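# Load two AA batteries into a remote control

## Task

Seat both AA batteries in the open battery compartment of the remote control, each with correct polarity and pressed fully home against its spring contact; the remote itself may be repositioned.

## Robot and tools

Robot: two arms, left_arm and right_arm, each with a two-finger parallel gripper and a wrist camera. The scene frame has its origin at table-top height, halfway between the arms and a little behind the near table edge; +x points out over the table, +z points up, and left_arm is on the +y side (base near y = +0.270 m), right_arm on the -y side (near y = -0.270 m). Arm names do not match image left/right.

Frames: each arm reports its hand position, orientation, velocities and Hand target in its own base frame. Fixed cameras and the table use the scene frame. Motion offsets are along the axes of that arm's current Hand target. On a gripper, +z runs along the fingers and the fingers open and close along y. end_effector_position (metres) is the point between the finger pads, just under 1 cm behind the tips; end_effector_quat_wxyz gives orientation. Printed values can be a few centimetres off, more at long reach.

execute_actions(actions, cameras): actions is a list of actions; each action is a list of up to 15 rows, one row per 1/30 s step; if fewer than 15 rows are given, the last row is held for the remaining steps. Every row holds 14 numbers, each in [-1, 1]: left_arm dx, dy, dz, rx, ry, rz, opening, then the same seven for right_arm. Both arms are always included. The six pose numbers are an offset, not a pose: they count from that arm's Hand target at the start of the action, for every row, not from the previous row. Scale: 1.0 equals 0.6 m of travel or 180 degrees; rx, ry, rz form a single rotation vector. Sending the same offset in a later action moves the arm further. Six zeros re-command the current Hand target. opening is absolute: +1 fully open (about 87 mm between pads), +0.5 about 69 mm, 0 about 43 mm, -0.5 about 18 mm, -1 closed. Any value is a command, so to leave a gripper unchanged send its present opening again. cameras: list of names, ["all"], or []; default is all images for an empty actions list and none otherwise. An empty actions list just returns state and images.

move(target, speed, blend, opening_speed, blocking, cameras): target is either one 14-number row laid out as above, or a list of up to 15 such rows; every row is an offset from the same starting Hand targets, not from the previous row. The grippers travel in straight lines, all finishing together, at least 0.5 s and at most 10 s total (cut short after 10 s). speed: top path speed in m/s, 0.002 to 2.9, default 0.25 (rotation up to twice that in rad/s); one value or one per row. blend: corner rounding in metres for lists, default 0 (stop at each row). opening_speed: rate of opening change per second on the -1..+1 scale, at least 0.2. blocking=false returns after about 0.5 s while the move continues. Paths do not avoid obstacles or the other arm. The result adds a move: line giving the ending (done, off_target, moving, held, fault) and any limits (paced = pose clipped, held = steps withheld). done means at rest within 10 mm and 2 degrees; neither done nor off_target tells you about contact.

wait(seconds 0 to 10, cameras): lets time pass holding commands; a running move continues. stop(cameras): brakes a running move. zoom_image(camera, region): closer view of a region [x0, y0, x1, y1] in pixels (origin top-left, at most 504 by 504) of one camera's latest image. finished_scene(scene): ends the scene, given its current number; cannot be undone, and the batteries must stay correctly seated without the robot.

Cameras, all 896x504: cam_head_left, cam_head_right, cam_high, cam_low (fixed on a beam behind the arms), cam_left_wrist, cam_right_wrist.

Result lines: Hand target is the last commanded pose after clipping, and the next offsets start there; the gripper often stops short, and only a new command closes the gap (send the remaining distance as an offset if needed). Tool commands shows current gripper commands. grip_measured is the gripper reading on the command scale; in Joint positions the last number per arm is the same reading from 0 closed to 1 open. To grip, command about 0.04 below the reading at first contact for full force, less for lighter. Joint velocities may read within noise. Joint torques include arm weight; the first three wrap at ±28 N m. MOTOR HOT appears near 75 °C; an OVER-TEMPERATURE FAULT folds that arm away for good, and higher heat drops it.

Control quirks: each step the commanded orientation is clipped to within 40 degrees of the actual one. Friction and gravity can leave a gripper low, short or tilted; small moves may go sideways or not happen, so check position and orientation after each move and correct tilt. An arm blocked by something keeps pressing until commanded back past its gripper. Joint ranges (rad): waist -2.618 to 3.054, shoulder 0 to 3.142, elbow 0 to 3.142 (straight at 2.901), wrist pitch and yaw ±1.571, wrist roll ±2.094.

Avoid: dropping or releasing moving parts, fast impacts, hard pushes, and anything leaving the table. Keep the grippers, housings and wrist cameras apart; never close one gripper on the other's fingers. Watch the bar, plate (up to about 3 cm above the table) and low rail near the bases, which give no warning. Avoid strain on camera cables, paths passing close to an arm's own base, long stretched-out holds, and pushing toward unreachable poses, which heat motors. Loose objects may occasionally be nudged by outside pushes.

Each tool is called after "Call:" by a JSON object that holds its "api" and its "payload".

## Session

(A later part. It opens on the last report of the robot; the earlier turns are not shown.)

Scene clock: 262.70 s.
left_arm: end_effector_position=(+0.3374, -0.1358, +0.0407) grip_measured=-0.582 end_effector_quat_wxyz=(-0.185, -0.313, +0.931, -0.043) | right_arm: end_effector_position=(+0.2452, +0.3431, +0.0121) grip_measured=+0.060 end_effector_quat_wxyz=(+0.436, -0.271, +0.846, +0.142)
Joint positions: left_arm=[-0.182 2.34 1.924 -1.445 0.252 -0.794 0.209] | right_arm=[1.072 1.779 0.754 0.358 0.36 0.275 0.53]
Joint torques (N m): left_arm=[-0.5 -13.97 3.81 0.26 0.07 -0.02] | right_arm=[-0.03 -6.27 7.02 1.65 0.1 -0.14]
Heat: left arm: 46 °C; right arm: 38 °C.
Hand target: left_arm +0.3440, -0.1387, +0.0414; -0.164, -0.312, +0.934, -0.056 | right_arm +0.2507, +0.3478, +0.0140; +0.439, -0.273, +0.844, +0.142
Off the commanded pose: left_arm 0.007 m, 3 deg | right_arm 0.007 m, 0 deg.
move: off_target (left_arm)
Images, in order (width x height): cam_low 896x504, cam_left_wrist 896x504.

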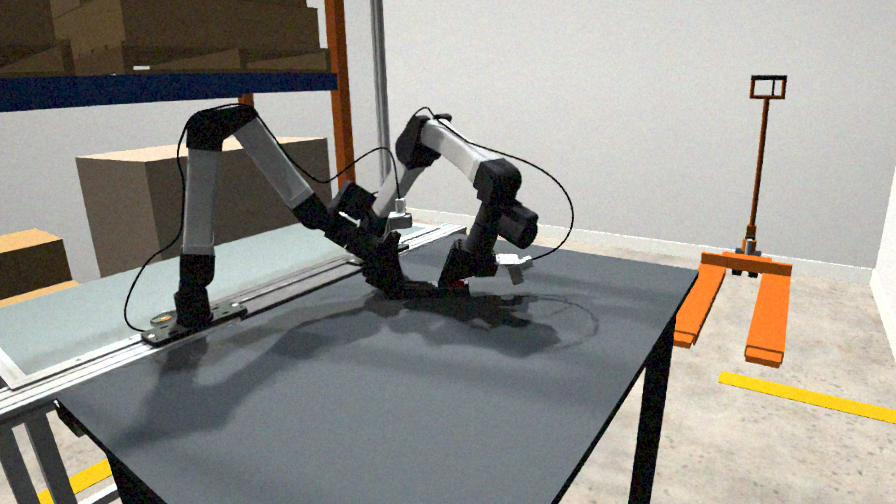

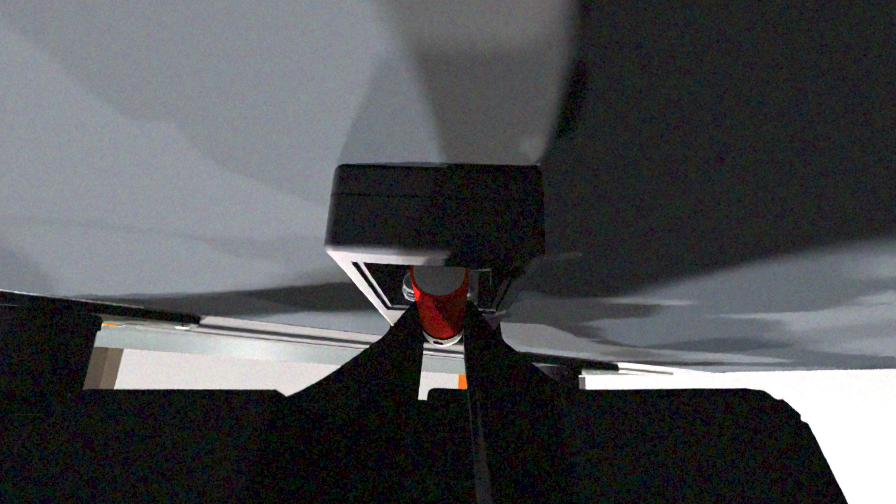

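Call:
{"api": "move", "payload": {"target": [0.002,-0.011,0.016,0,0,0,-0.8,0,0,0,0,0,0,-0.1], "speed": 0.06, "cameras": ["cam_left_wrist","cam_low","cam_high"]}}

Call:
{"api": "zoom_image", "payload": {"camera": "cam_low", "region": [400, 250, 500, 310]}}

Call:
{"api": "zoom_image", "payload": {"camera": "cam_left_wrist", "region": [300, 140, 520, 360]}}

Scene clock: 280.03 s.
left_arm: end_effector_position=(+0.3369, -0.1385, +0.0378) grip_measured=-0.581 end_effector_quat_wxyz=(-0.184, -0.315, +0.930, -0.042) | right_arm: end_effector_position=(+0.2452, +0.3431, +0.0121) grip_measured=+0.060 end_effector_quat_wxyz=(+0.436, -0.271, +0.846, +0.142)
Joint positions: left_arm=[-0.188 2.34 1.913 -1.431 0.253 -0.806 0.21] | right_arm=[1.072 1.779 0.754 0.358 0.36 0.275 0.53]
Joint torques (N m): left_arm=[-1.46 -12.78 3.85 0.39 0.1 -0.08] | right_arm=[-0.14 -6.3 6.99 1.59 0.1 -0.16]
Heat: left arm: 49 °C; right arm: 39 °C.
Hand target: left_arm +0.3443, -0.1467, +0.0329; -0.164, -0.311, +0.934, -0.056 | right_arm +0.2507, +0.3478, +0.0140; +0.439, -0.273, +0.844, +0.142
Off the commanded pose: left_arm 0.012 m, 3 deg | right_arm 0.007 m, 0 deg.
move: off_target (left_arm)
Images, in order (width x height): cam_high 896x504, cam_low 896x504, cam_left_wrist 896x504.

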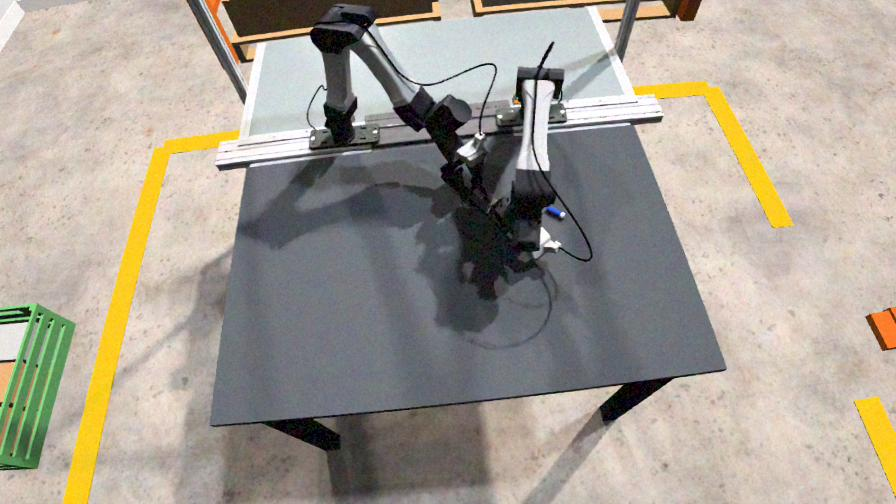

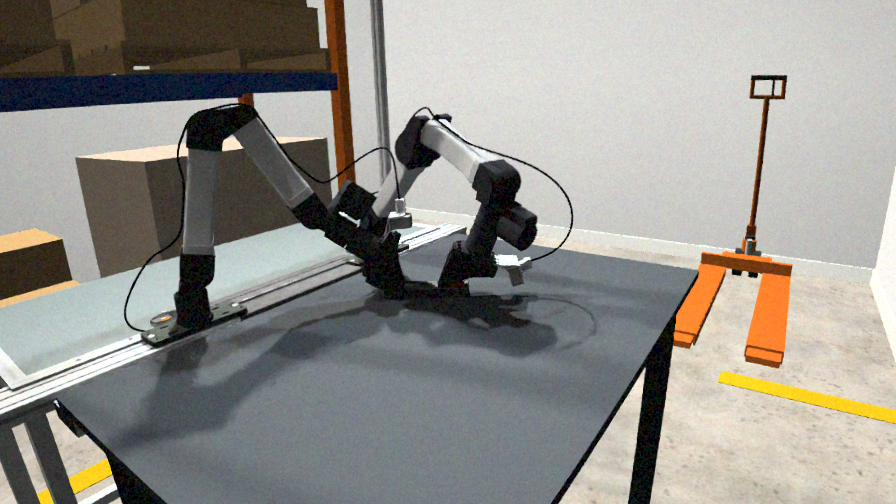

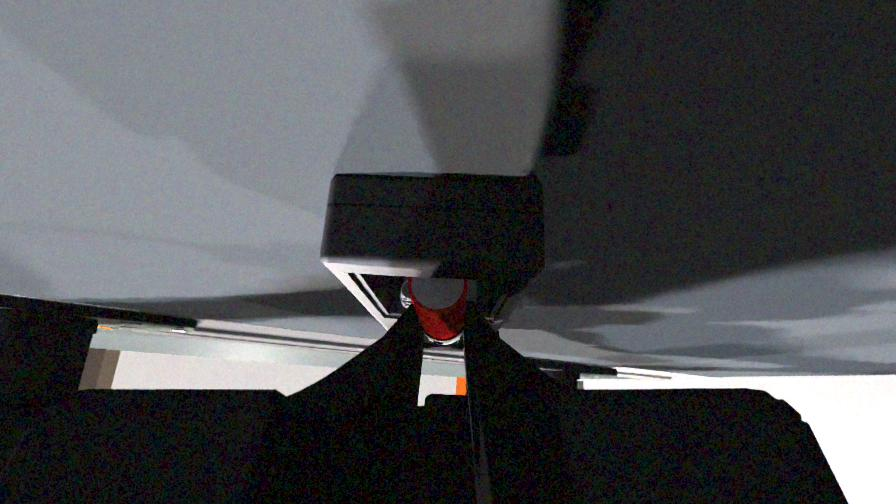

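Scaled by 5.040 from the camera's 896x504 image, which has a finer 1280x720 frame.

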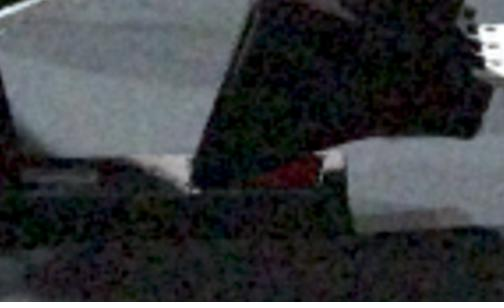

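Scaled by 2.291 from the camera's 896x504 image, which has a finer 1280x720 frame.

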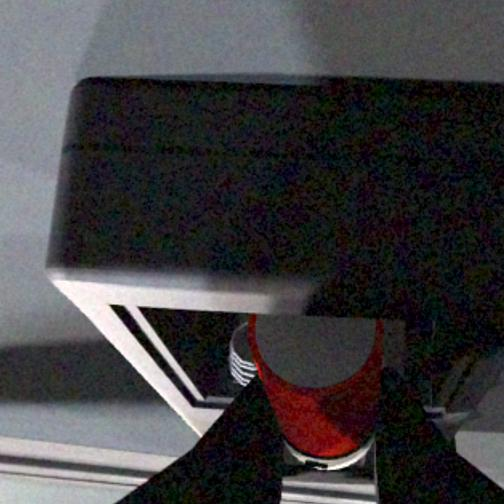

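Call:
{"api": "move", "payload": {"target": [[0.016,0.005,-0.026,0,0,0,-0.8,0,0,0,0,0,0,-0.1],[0.009,0.005,-0.006,0,0,0,-0.8,0,0,0,0,0,0,-0.1]], "speed": 0.06, "cameras": ["cam_left_wrist","cam_low"]}}

Call:
{"api": "zoom_image", "payload": {"camera": "cam_low", "region": [400, 250, 500, 310]}}

Call:
{"api": "zoom_image", "payload": {"camera": "cam_left_wrist", "region": [300, 140, 520, 360]}}

Scene clock: 297.50 s.
left_arm: end_effector_position=(+0.3362, -0.1398, +0.0381) grip_measured=-0.581 end_effector_quat_wxyz=(-0.179, -0.315, +0.931, -0.044) | right_arm: end_effector_position=(+0.2452, +0.3431, +0.0121) grip_measured=+0.060 end_effector_quat_wxyz=(+0.436, -0.271, +0.846, +0.142)
Joint positions: left_arm=[-0.192 2.327 1.895 -1.415 0.252 -0.809 0.21] | right_arm=[1.072 1.779 0.754 0.358 0.36 0.275 0.53]
Joint torques (N m): left_arm=[-1.33 -13.74 3.34 0.24 0.11 -0.07] | right_arm=[-0.03 -6.32 7.08 1.65 0.12 -0.14]
Heat: left arm: 51 °C; right arm: 39 °C.
Hand target: left_arm +0.3395, -0.1465, +0.0380; -0.164, -0.311, +0.934, -0.056 | right_arm +0.2506, +0.3478, +0.0140; +0.439, -0.273, +0.844, +0.142
Off the commanded pose: left_arm 0.007 m, 2 deg | right_arm 0.007 m, 0 deg.
move: done
Images, in order (width x height): cam_low 896x504, cam_left_wrist 896x504.

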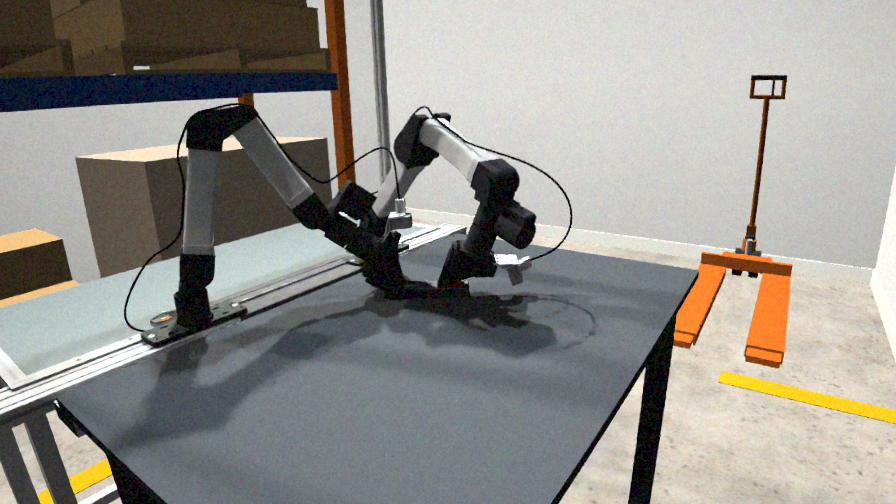

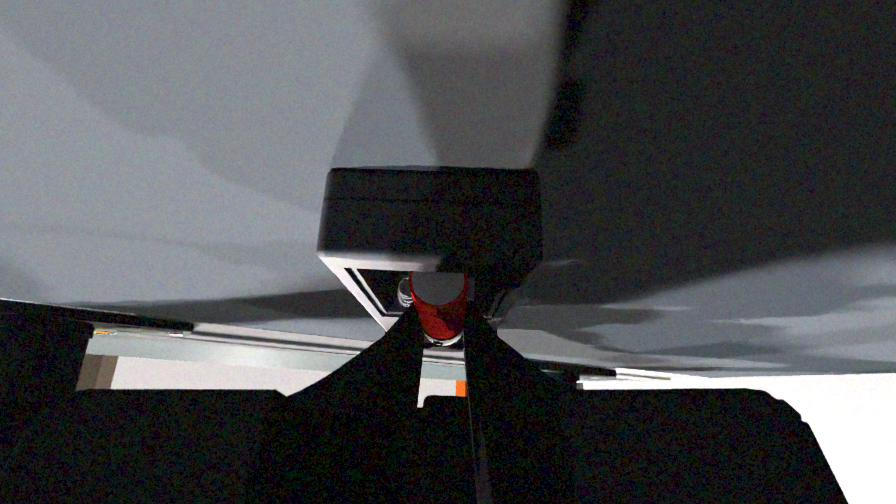

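Scaled by 5.040 from the camera's 896x504 image, which has a finer 1280x720 frame.

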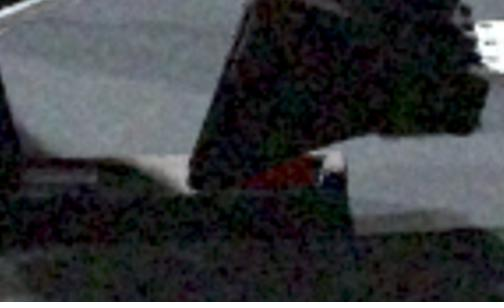

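Scaled by 2.291 from the camera's 896x504 image, which has a finer 1280x720 frame.

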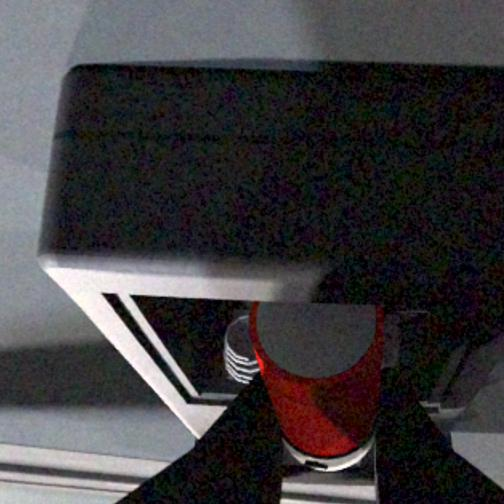

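Call:
{"api": "move", "payload": {"target": [0.012,-0.002,-0.036,0,0,0,-0.8,0,0,0,0,0,0,-0.1], "speed": 0.06, "cameras": ["cam_left_wrist"]}}

Call:
{"api": "zoom_image", "payload": {"camera": "cam_left_wrist", "region": [300, 120, 520, 340]}}

Scene clock: 321.80 s.
left_arm: end_effector_position=(+0.3368, -0.1433, +0.0430) grip_measured=-0.581 end_effector_quat_wxyz=(-0.178, -0.311, +0.933, -0.044) | right_arm: end_effector_position=(+0.2452, +0.3431, +0.0121) grip_measured=+0.060 end_effector_quat_wxyz=(+0.436, -0.271, +0.846, +0.142)
Joint positions: left_arm=[-0.201 2.326 1.916 -1.432 0.252 -0.81 0.21] | right_arm=[1.072 1.779 0.754 0.358 0.36 0.275 0.53]
Joint torques (N m): left_arm=[-0.58 -14.94 7.82 -0.32 0.11 -0.07] | right_arm=[-0.13 -6.27 7.01 1.67 0.09 -0.15]
Heat: left arm: 60 °C; right arm: 39 °C.
Hand target: left_arm +0.3407, -0.1471, +0.0607; -0.164, -0.312, +0.934, -0.056 | right_arm +0.2506, +0.3478, +0.0140; +0.439, -0.273, +0.844, +0.142
Off the commanded pose: left_arm 0.019 m, 2 deg | right_arm 0.007 m, 0 deg.
move: off_target (left_arm)
Images, in order (width x height): cam_left_wrist 896x504.

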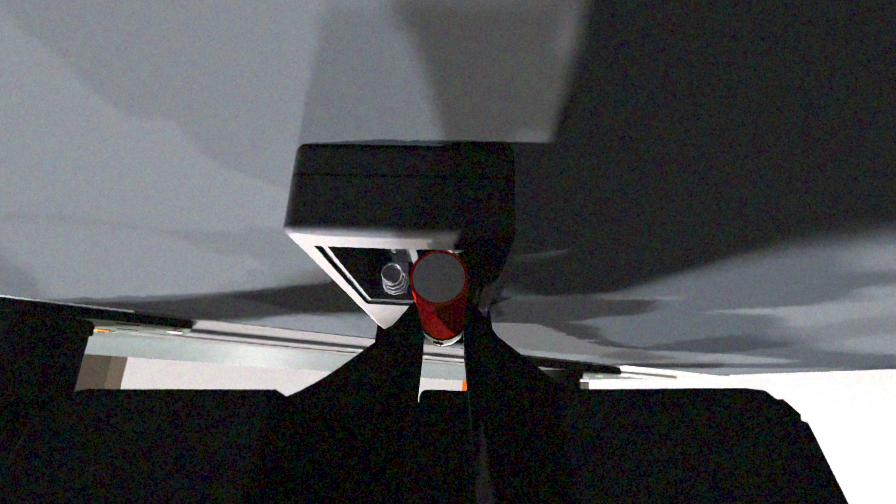

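Scaled by 2.291 from the camera's 896x504 image, which has a finer 1280x720 frame.

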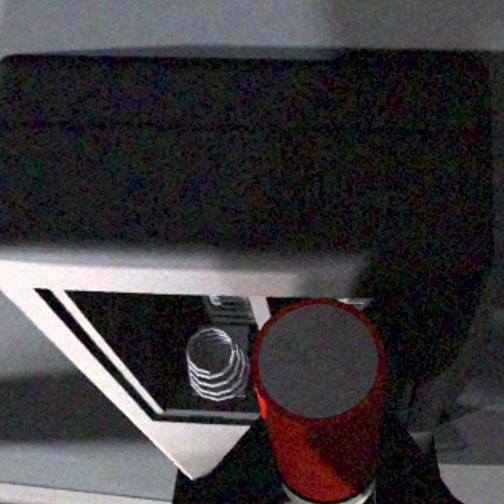

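Call:
{"api": "move", "payload": {"target": [0,-0.005,0.012,0,0,0,-0.8,0,0,0,0,0,0,-0.1], "speed": 0.06, "cameras": ["cam_left_wrist"]}}

Call:
{"api": "zoom_image", "payload": {"camera": "cam_left_wrist", "region": [300, 120, 520, 340]}}

Scene clock: 331.93 s.
left_arm: end_effector_position=(+0.3359, -0.1457, +0.0430) grip_measured=-0.581 end_effector_quat_wxyz=(-0.178, -0.311, +0.933, -0.043) | right_arm: end_effector_position=(+0.2452, +0.3431, +0.0121) grip_measured=+0.060 end_effector_quat_wxyz=(+0.436, -0.271, +0.846, +0.142)
Joint positions: left_arm=[-0.208 2.326 1.916 -1.432 0.252 -0.817 0.21] | right_arm=[1.072 1.779 0.754 0.358 0.36 0.275 0.53]
Joint torques (N m): left_arm=[-0.77 -14.23 6.43 -0.11 0.12 -0.09] | right_arm=[-0.08 -6.3 6.9 1.62 0.11 -0.17]
Heat: left arm: 63 °C; right arm: 39 °C.
Hand target: left_arm +0.3406, -0.1510, +0.0540; -0.164, -0.311, +0.934, -0.056 | right_arm +0.2506, +0.3478, +0.0140; +0.439, -0.273, +0.844, +0.142
Off the commanded pose: left_arm 0.013 m, 2 deg | right_arm 0.007 m, 0 deg.
move: off_target (left_arm)
Images, in order (width x height): cam_left_wrist 896x504.

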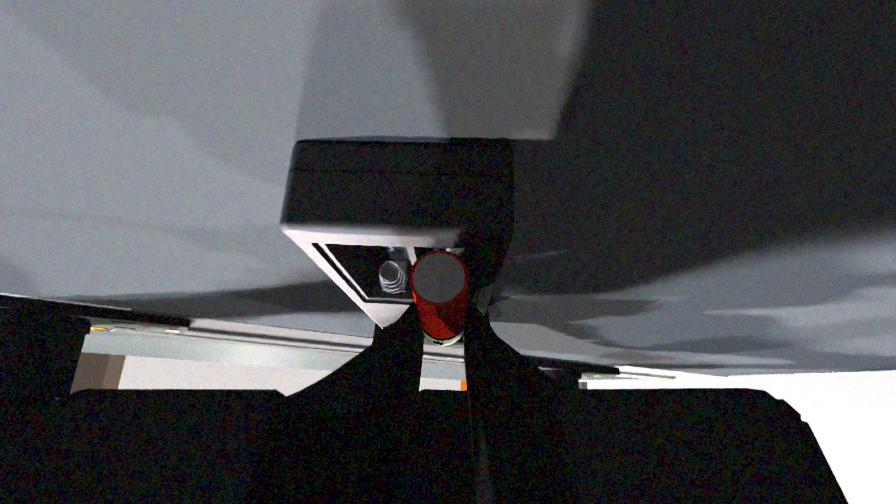

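Scaled by 2.291 from the camera's 896x504 image, which has a finer 1280x720 frame.

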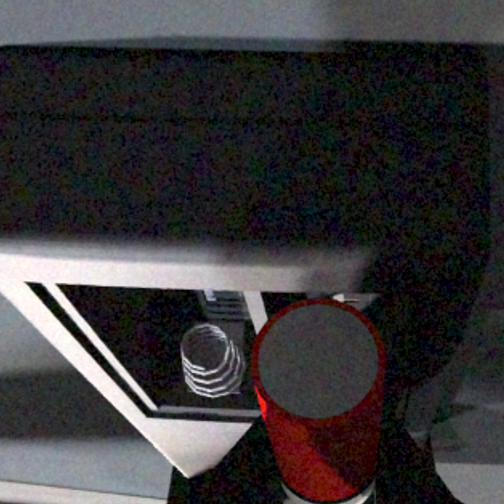

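Call:
{"api": "move", "payload": {"target": [[0.011,-0.006,0.004,0,0,0,-0.8,0,0,0,0,0,0,-0.1],[0.0,-0.006,0.033,0,0,0,-0.8,0,0,0,0,0,0,-0.1]], "speed": 0.06, "cameras": ["cam_left_wrist","cam_low"]}}

Call:
{"api": "zoom_image", "payload": {"camera": "cam_left_wrist", "region": [300, 140, 520, 360]}}

Call:
{"api": "zoom_image", "payload": {"camera": "cam_low", "region": [400, 250, 500, 310]}}

Scene clock: 356.43 s.
left_arm: end_effector_position=(+0.3352, -0.1481, +0.0414) grip_measured=-0.581 end_effector_quat_wxyz=(-0.173, -0.313, +0.933, -0.044) | right_arm: end_effector_position=(+0.2452, +0.3431, +0.0121) grip_measured=+0.060 end_effector_quat_wxyz=(+0.436, -0.271, +0.846, +0.142)
Joint positions: left_arm=[-0.214 2.313 1.892 -1.408 0.252 -0.828 0.21] | right_arm=[1.072 1.779 0.754 0.358 0.36 0.275 0.53]
Joint torques (N m): left_arm=[-1.73 -12.38 2.91 0.36 0.17 -0.13] | right_arm=[0.06 -6.31 7.13 1.63 0.1 -0.13]
Heat: left arm: 67 °C; right arm: 40 °C.
Hand target: left_arm +0.3372, -0.1579, +0.0354; -0.164, -0.312, +0.934, -0.056 | right_arm +0.2506, +0.3478, +0.0140; +0.439, -0.273, +0.844, +0.142
Off the commanded pose: left_arm 0.012 m, 2 deg | right_arm 0.007 m, 0 deg.
move: off_target (left_arm)
Images, in order (width x height): cam_low 896x504, cam_left_wrist 896x504.

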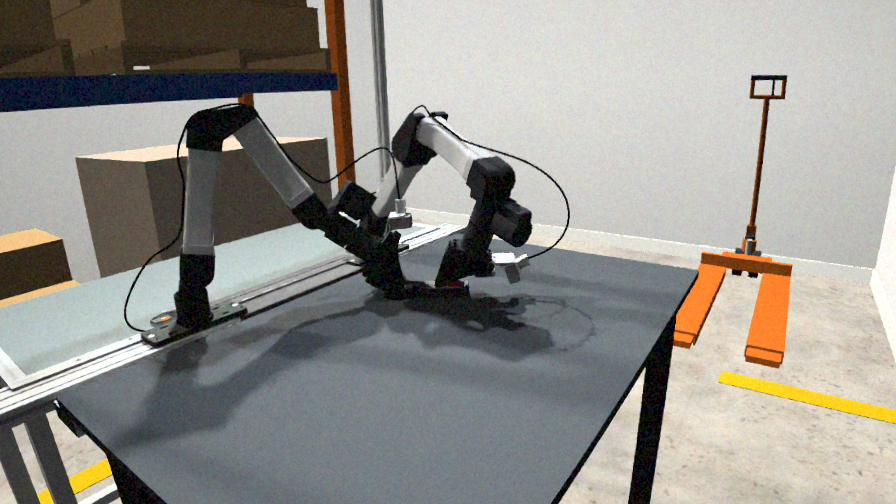

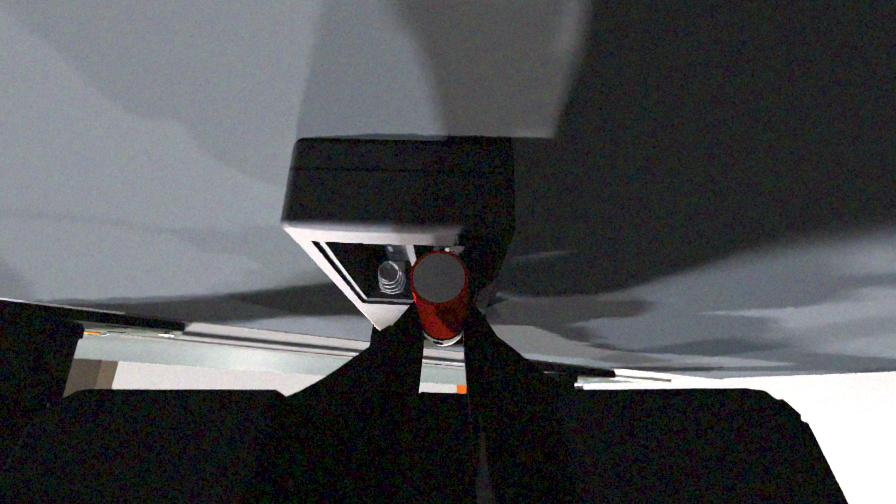

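Scaled by 2.291 from the camera's 896x504 image, which has a finer 1280x720 frame.

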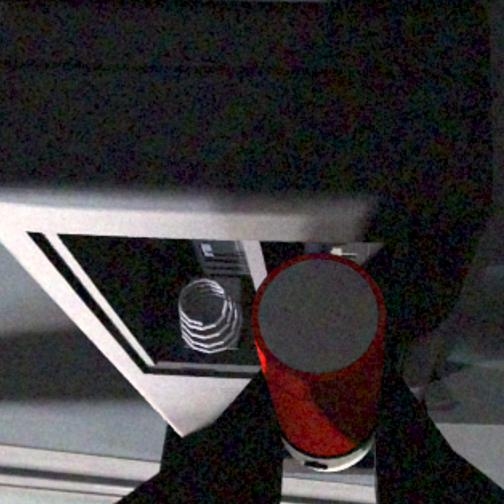

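Scaled by 5.040 from the camera's 896x504 image, which has a finer 1280x720 frame.

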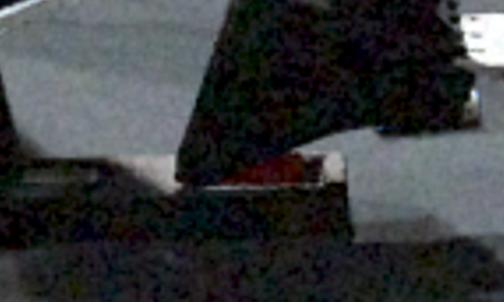

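Call:
{"api": "move", "payload": {"target": [[0.03,0,-0.0865,0,0,0,-0.8,0,0,0,0,0,0,-0.1],[0.0087,0.2177,-0.094,0,-0.108,0,-0.8,0,0,0,0,0,0,-0.1],[-0.0315,0.2177,0.0197,0,-0.108,0,-0.8,0,0,0,0,0,0,-0.1],[-0.0315,0.2177,0.0197,0,-0.108,0,-0.4,0,0,0,0,0,0,-0.1]], "speed": [0.08,0.2,0.08,0.05], "opening_speed": 1, "cameras": ["cam_left_wrist","cam_low"]}}

Scene clock: 419.67 s.
left_arm: end_effector_position=(+0.2685, -0.0488, +0.0222) grip_measured=-0.400 end_effector_quat_wxyz=(-0.009, -0.318, +0.948, -0.008) | right_arm: end_effector_position=(+0.2452, +0.3431, +0.0121) grip_measured=+0.060 end_effector_quat_wxyz=(+0.436, -0.271, +0.846, +0.142)
Joint positions: left_arm=[-0.066 1.777 1.124 -0.927 0.022 -0.713 0.3] | right_arm=[1.072 1.779 0.754 0.358 0.36 0.275 0.53]
Joint torques (N m): left_arm=[-0.03 -7.04 4.64 0.51 -0.2 0.08] | right_arm=[-0.12 -6.22 7.01 1.64 0.06 -0.14]
Heat: left arm: 58 °C; right arm: 40 °C.
Hand target: left_arm +0.2700, -0.0453, +0.0177; -0.004, -0.316, +0.949, -0.002 | right_arm +0.2506, +0.3478, +0.0140; +0.439, -0.273, +0.844, +0.142
Off the commanded pose: left_arm 0.006 m, 1 deg | right_arm 0.007 m, 0 deg.
move: done
Images, in order (width x height): cam_low 896x504, cam_left_wrist 896x504.

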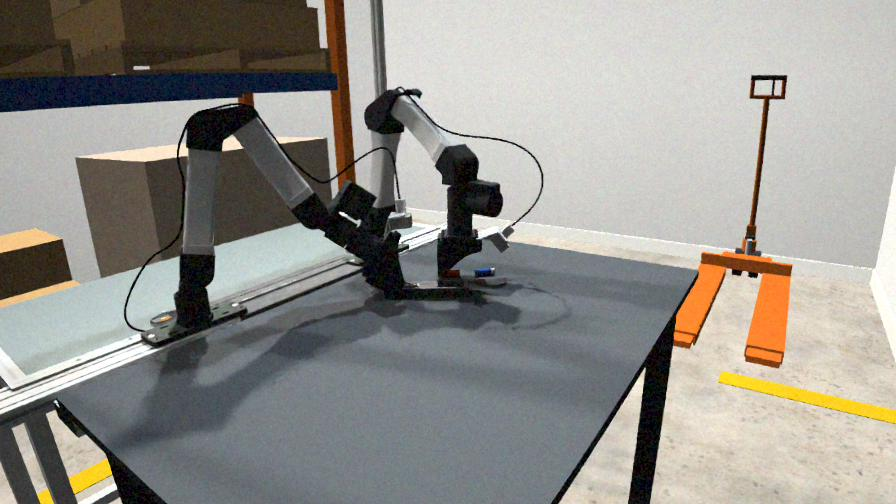

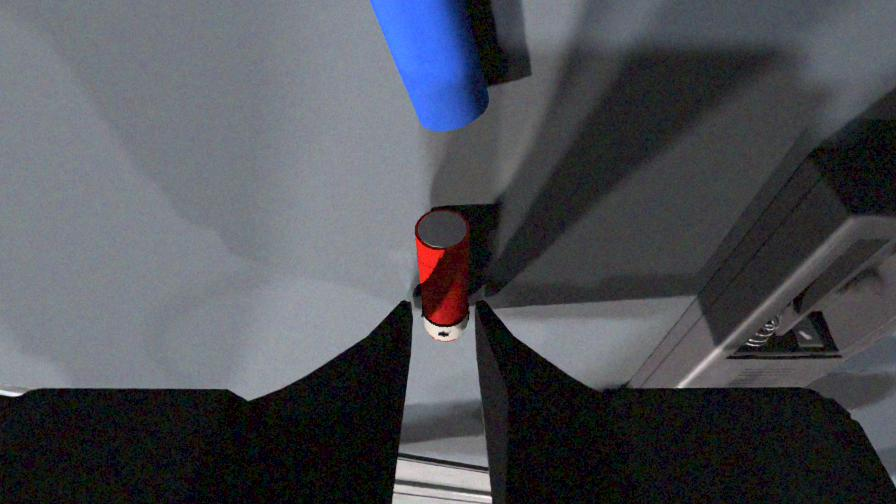

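Call:
{"api": "move", "payload": {"target": [[-0.0235,0,0.0,0,0,0,-0.4,0,0,0,0,0,0,-0.1],[-0.0235,0,0.01,0,0,0,-0.4,0,0,0,0,0,0,-0.1],[-0.0235,0,0.01,0,0,0,-0.8,0,0,0,0,0,0,-0.1],[-0.0235,0,-0.1,0,0,0,-0.8,0,0,0,0,0,0,-0.1],[-0.004,-0.2117,-0.085,0,0.108,0,-0.8,0,0,0,0,0,0,-0.1],[-0.004,-0.2117,-0.06,0,0.108,0,-0.8,0,0,0,0,0,0,-0.1]], "speed": [0.05,0.05,0.05,0.12,0.2,0.08], "opening_speed": 1, "blend": [0,0,0,0.02,0,0], "cameras": ["cam_left_wrist","cam_low"]}}

Call:
{"api": "zoom_image", "payload": {"camera": "cam_left_wrist", "region": [300, 120, 520, 340]}}

Call:
{"api": "zoom_image", "payload": {"camera": "cam_low", "region": [400, 250, 500, 310]}}

Scene clock: 442.17 s.
left_arm: end_effector_position=(+0.3478, -0.1418, +0.0593) grip_measured=-0.581 end_effector_quat_wxyz=(-0.159, -0.308, +0.937, -0.051) | right_arm: end_effector_position=(+0.2452, +0.3431, +0.0121) grip_measured=+0.060 end_effector_quat_wxyz=(+0.436, -0.271, +0.846, +0.142)
Joint positions: left_arm=[-0.196 2.323 1.992 -1.472 0.243 -0.802 0.21] | right_arm=[1.072 1.779 0.754 0.358 0.36 0.275 0.53]
Joint torques (N m): left_arm=[-0.38 -11.15 4.64 0.07 0.17 -0.07] | right_arm=[-0.09 -6.28 7.02 1.6 0.09 -0.14]
Heat: left arm: 55 °C; right arm: 41 °C.
Hand target: left_arm +0.3483, -0.1452, +0.0538; -0.164, -0.311, +0.934, -0.056 | right_arm +0.2506, +0.3478, +0.0140; +0.439, -0.273, +0.844, +0.142
Off the commanded pose: left_arm 0.006 m, 1 deg | right_arm 0.007 m, 0 deg.
move: done; target 3's new opening was sent with left_arm's hand 0.013 m and 1 deg from that target
Images, in order (width x height): cam_low 896x504, cam_left_wrist 896x504.

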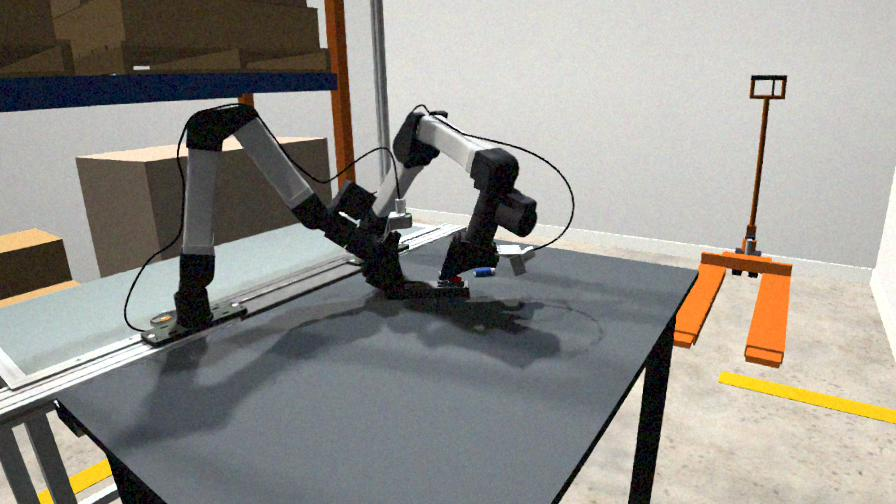

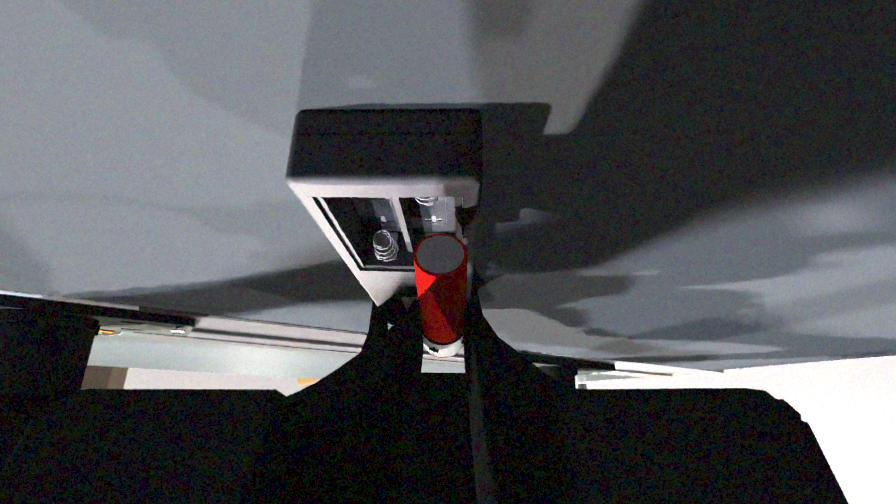

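Scaled by 2.291 from the camera's 896x504 image, which has a finer 1280x720 frame.

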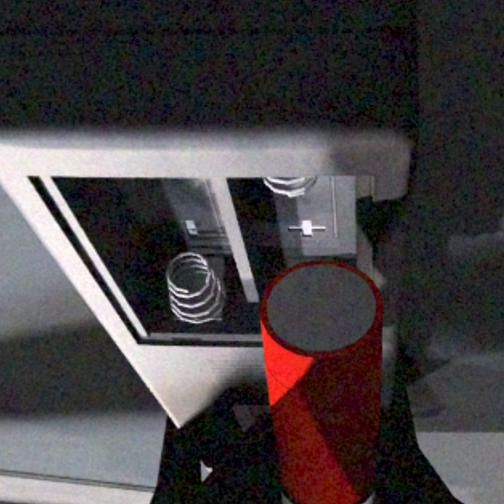

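Scaled by 5.040 from the camera's 896x504 image, which has a finer 1280x720 frame.

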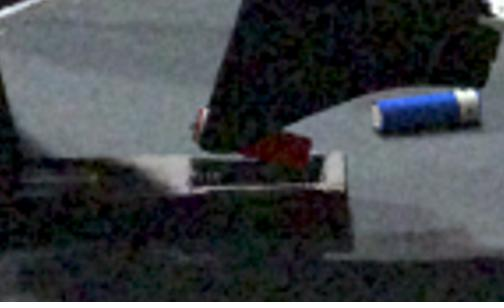

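Call:
{"api": "move", "payload": {"target": [[0,0.004,0,0,0,0,-0.8,0,0,0,0,0,0,-0.1],[-0.012,0.004,0.04,0,0,0,-0.8,0,0,0,0,0,0,-0.1]], "speed": 0.06, "cameras": ["cam_left_wrist","cam_low"]}}

Call:
{"api": "zoom_image", "payload": {"camera": "cam_left_wrist", "region": [300, 140, 520, 360]}}

Call:
{"api": "zoom_image", "payload": {"camera": "cam_low", "region": [400, 250, 500, 310]}}

Scene clock: 459.67 s.
left_arm: end_effector_position=(+0.3406, -0.1436, +0.0416) grip_measured=-0.581 end_effector_quat_wxyz=(-0.172, -0.309, +0.934, -0.055) | right_arm: end_effector_position=(+0.2452, +0.3431, +0.0121) grip_measured=+0.060 end_effector_quat_wxyz=(+0.436, -0.271, +0.846, +0.142)
Joint positions: left_arm=[-0.196 2.323 1.909 -1.408 0.263 -0.802 0.21] | right_arm=[1.072 1.779 0.754 0.358 0.36 0.275 0.53]
Joint torques (N m): left_arm=[-0.28 -10.66 3.79 0.35 -0.01 -0.05] | right_arm=[0.09 -6.31 6.99 1.64 0.13 -0.16]
Heat: left arm: 55 °C; right arm: 41 °C.
Hand target: left_arm +0.3457, -0.1442, +0.0288; -0.164, -0.311, +0.934, -0.056 | right_arm +0.2506, +0.3478, +0.0140; +0.439, -0.273, +0.844, +0.142
Off the commanded pose: left_arm 0.014 m, 1 deg | right_arm 0.007 m, 0 deg.
move: off_target (left_arm)
Images, in order (width x height): cam_low 896x504, cam_left_wrist 896x504.

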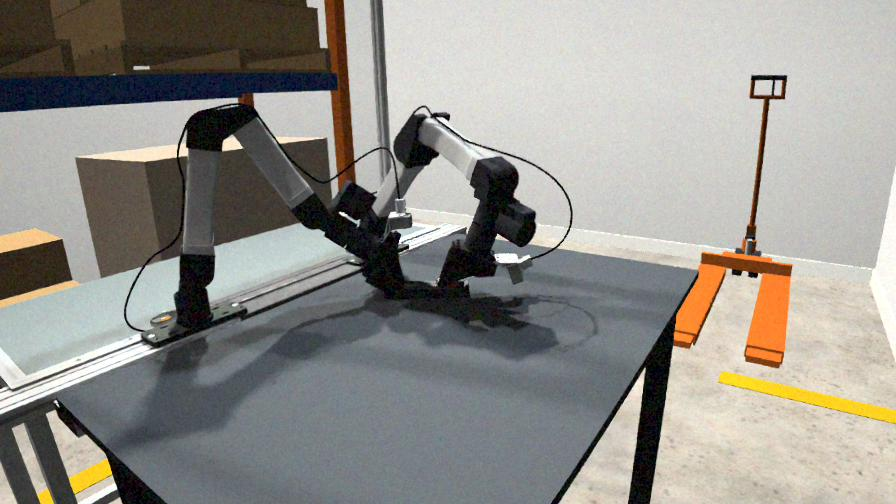

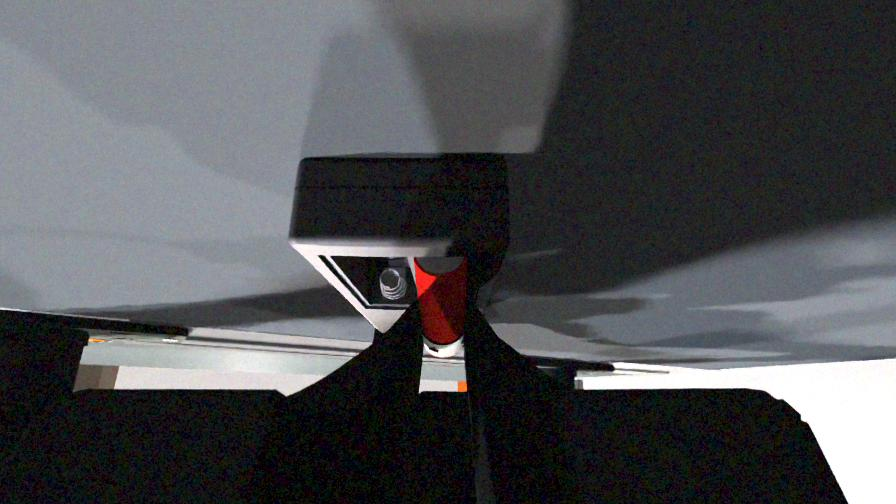

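Scaled by 2.291 from the camera's 896x504 image, which has a finer 1280x720 frame.

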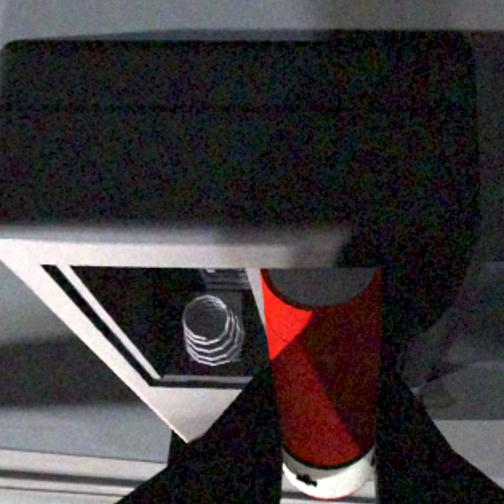

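Scaled by 5.040 from the camera's 896x504 image, which has a finer 1280x720 frame.

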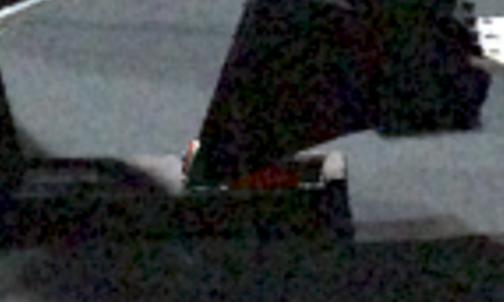

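Call:
{"api": "move", "payload": {"target": [-0.03,0,-0.003,0,0,0,-0.8,0,0,0,0,0,0,-0.1], "speed": 0.06, "cameras": ["cam_left_wrist","cam_low"]}}

Call:
{"api": "zoom_image", "payload": {"camera": "cam_left_wrist", "region": [300, 140, 520, 360]}}

Call:
{"api": "zoom_image", "payload": {"camera": "cam_low", "region": [400, 250, 500, 310]}}

Scene clock: 471.33 s.
left_arm: end_effector_position=(+0.3426, -0.1404, +0.0411) grip_measured=-0.581 end_effector_quat_wxyz=(-0.190, -0.311, +0.929, -0.059) | right_arm: end_effector_position=(+0.2452, +0.3431, +0.0121) grip_measured=+0.060 end_effector_quat_wxyz=(+0.436, -0.271, +0.846, +0.142)
Joint positions: left_arm=[-0.178 2.362 1.956 -1.452 0.284 -0.783 0.21] | right_arm=[1.072 1.779 0.754 0.358 0.36 0.275 0.53]
Joint torques (N m): left_arm=[0.73 -9.33 7.08 0.37 -0.25 0.04] | right_arm=[-0.2 -6.2 7.1 1.61 0.09 -0.15]
Heat: left arm: 55 °C; right arm: 41 °C.
Hand target: left_arm +0.3598, -0.1336, +0.0243; -0.164, -0.311, +0.934, -0.056 | right_arm +0.2506, +0.3478, +0.0140; +0.439, -0.273, +0.844, +0.142
Off the commanded pose: left_arm 0.025 m, 3 deg | right_arm 0.007 m, 0 deg.
move: off_target (left_arm)
Images, in order (width x height): cam_low 896x504, cam_left_wrist 896x504.

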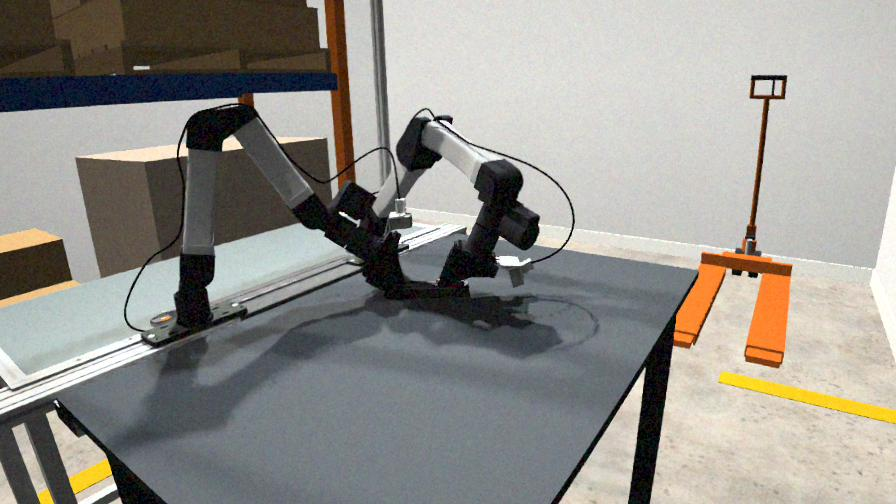

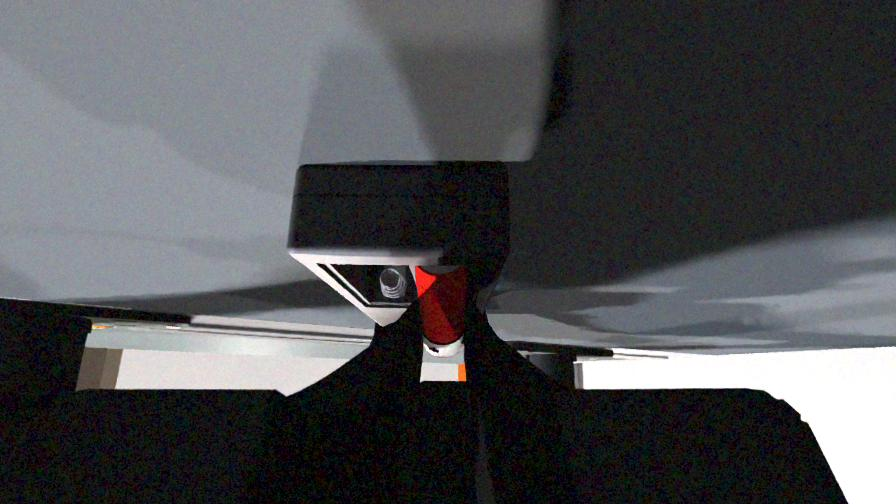

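Scaled by 2.291 from the camera's 896x504 image, which has a finer 1280x720 frame.

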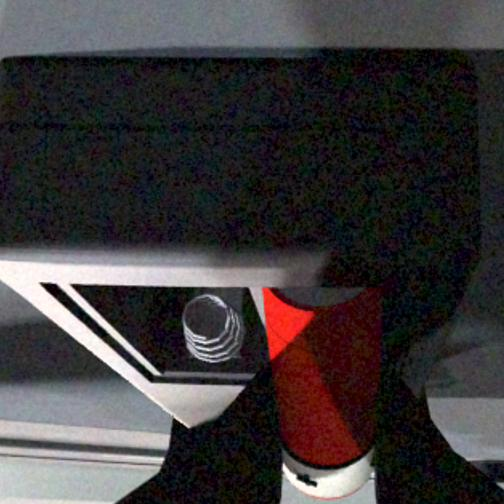

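Scaled by 5.040 from the camera's 896x504 image, which has a finer 1280x720 frame.

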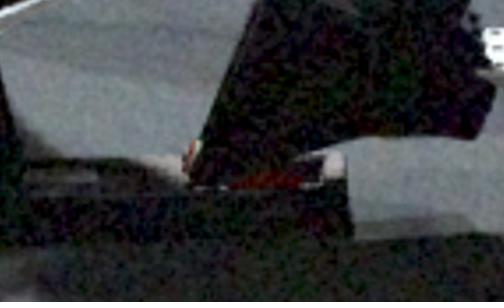

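Call:
{"api": "move", "payload": {"target": [-0.026,0,-0.005,0,0,0,-0.8,0,0,0,0,0,0,-0.1], "speed": 0.06, "cameras": ["cam_left_wrist","cam_low"]}}

Call:
{"api": "zoom_image", "payload": {"camera": "cam_left_wrist", "region": [300, 140, 520, 360]}}

Call:
{"api": "zoom_image", "payload": {"camera": "cam_low", "region": [400, 250, 500, 310]}}

Scene clock: 483.97 s.
left_arm: end_effector_position=(+0.3472, -0.1383, +0.0414) grip_measured=-0.581 end_effector_quat_wxyz=(-0.209, -0.310, +0.926, -0.060) | right_arm: end_effector_position=(+0.2458, +0.3444, +0.0121) grip_measured=+0.060 end_effector_quat_wxyz=(+0.438, -0.273, +0.845, +0.144)
Joint positions: left_arm=[-0.165 2.421 2.042 -1.516 0.299 -0.762 0.21] | right_arm=[1.071 1.783 0.754 0.368 0.356 0.271 0.53]
Joint torques (N m): left_arm=[1.77 -9.94 7.61 0.5 -0.44 0.07] | right_arm=[0.02 -6.61 6.87 1.52 0.16 -0.1]
Heat: left arm: 54 °C; right arm: 41 °C.
Hand target: left_arm +0.3723, -0.1243, +0.0218; -0.164, -0.311, +0.934, -0.056 | right_arm +0.2506, +0.3478, +0.0140; +0.439, -0.274, +0.844, +0.142
Off the commanded pose: left_arm 0.035 m, 5 deg | right_arm 0.006 m, 0 deg.
move: off_target (left_arm)
Images, in order (width x height): cam_low 896x504, cam_left_wrist 896x504.

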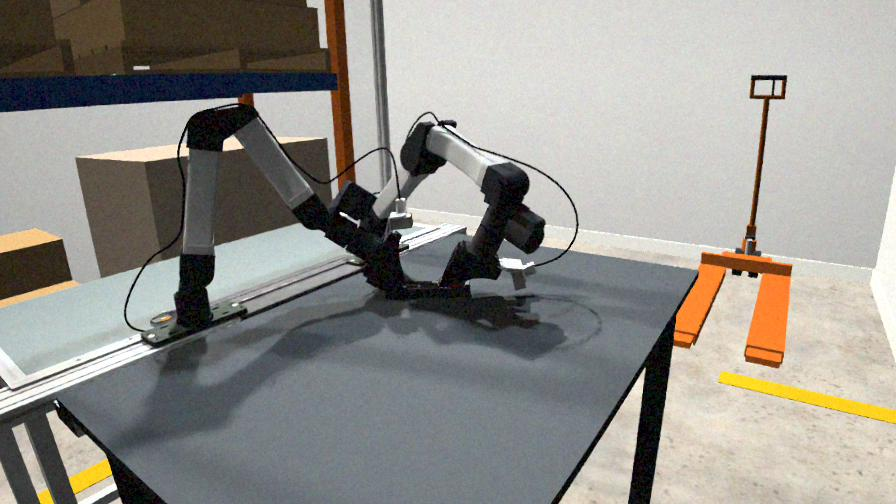

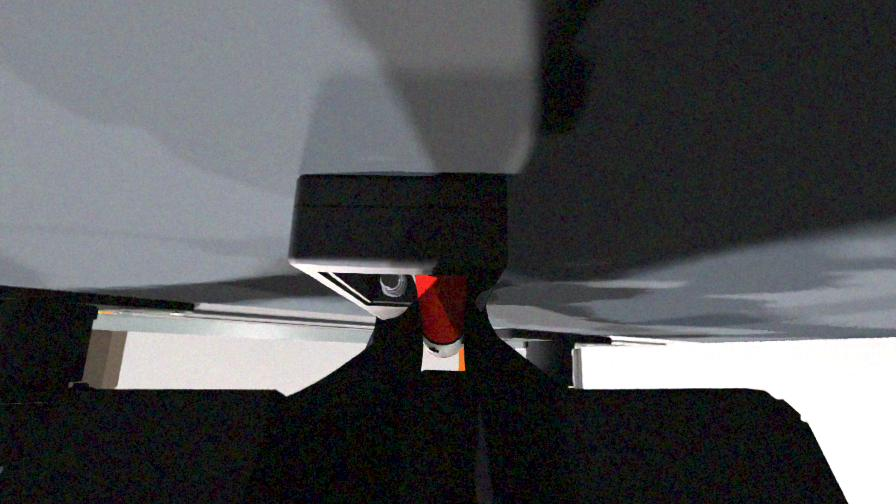

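Scaled by 2.291 from the camera's 896x504 image, which has a finer 1280x720 frame.

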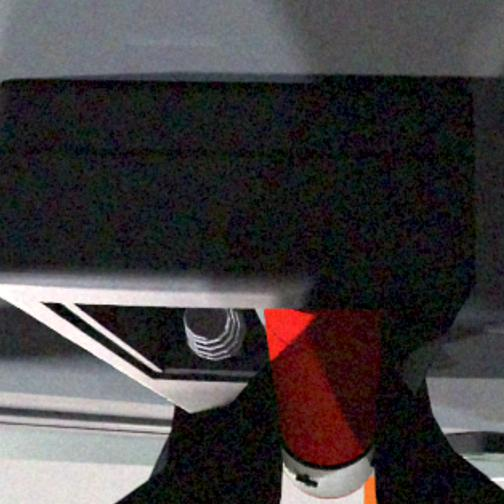

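Scaled by 5.040 from the camera's 896x504 image, which has a finer 1280x720 frame.

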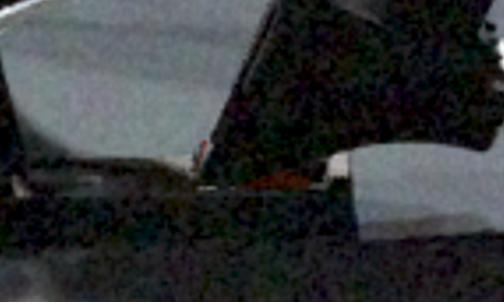

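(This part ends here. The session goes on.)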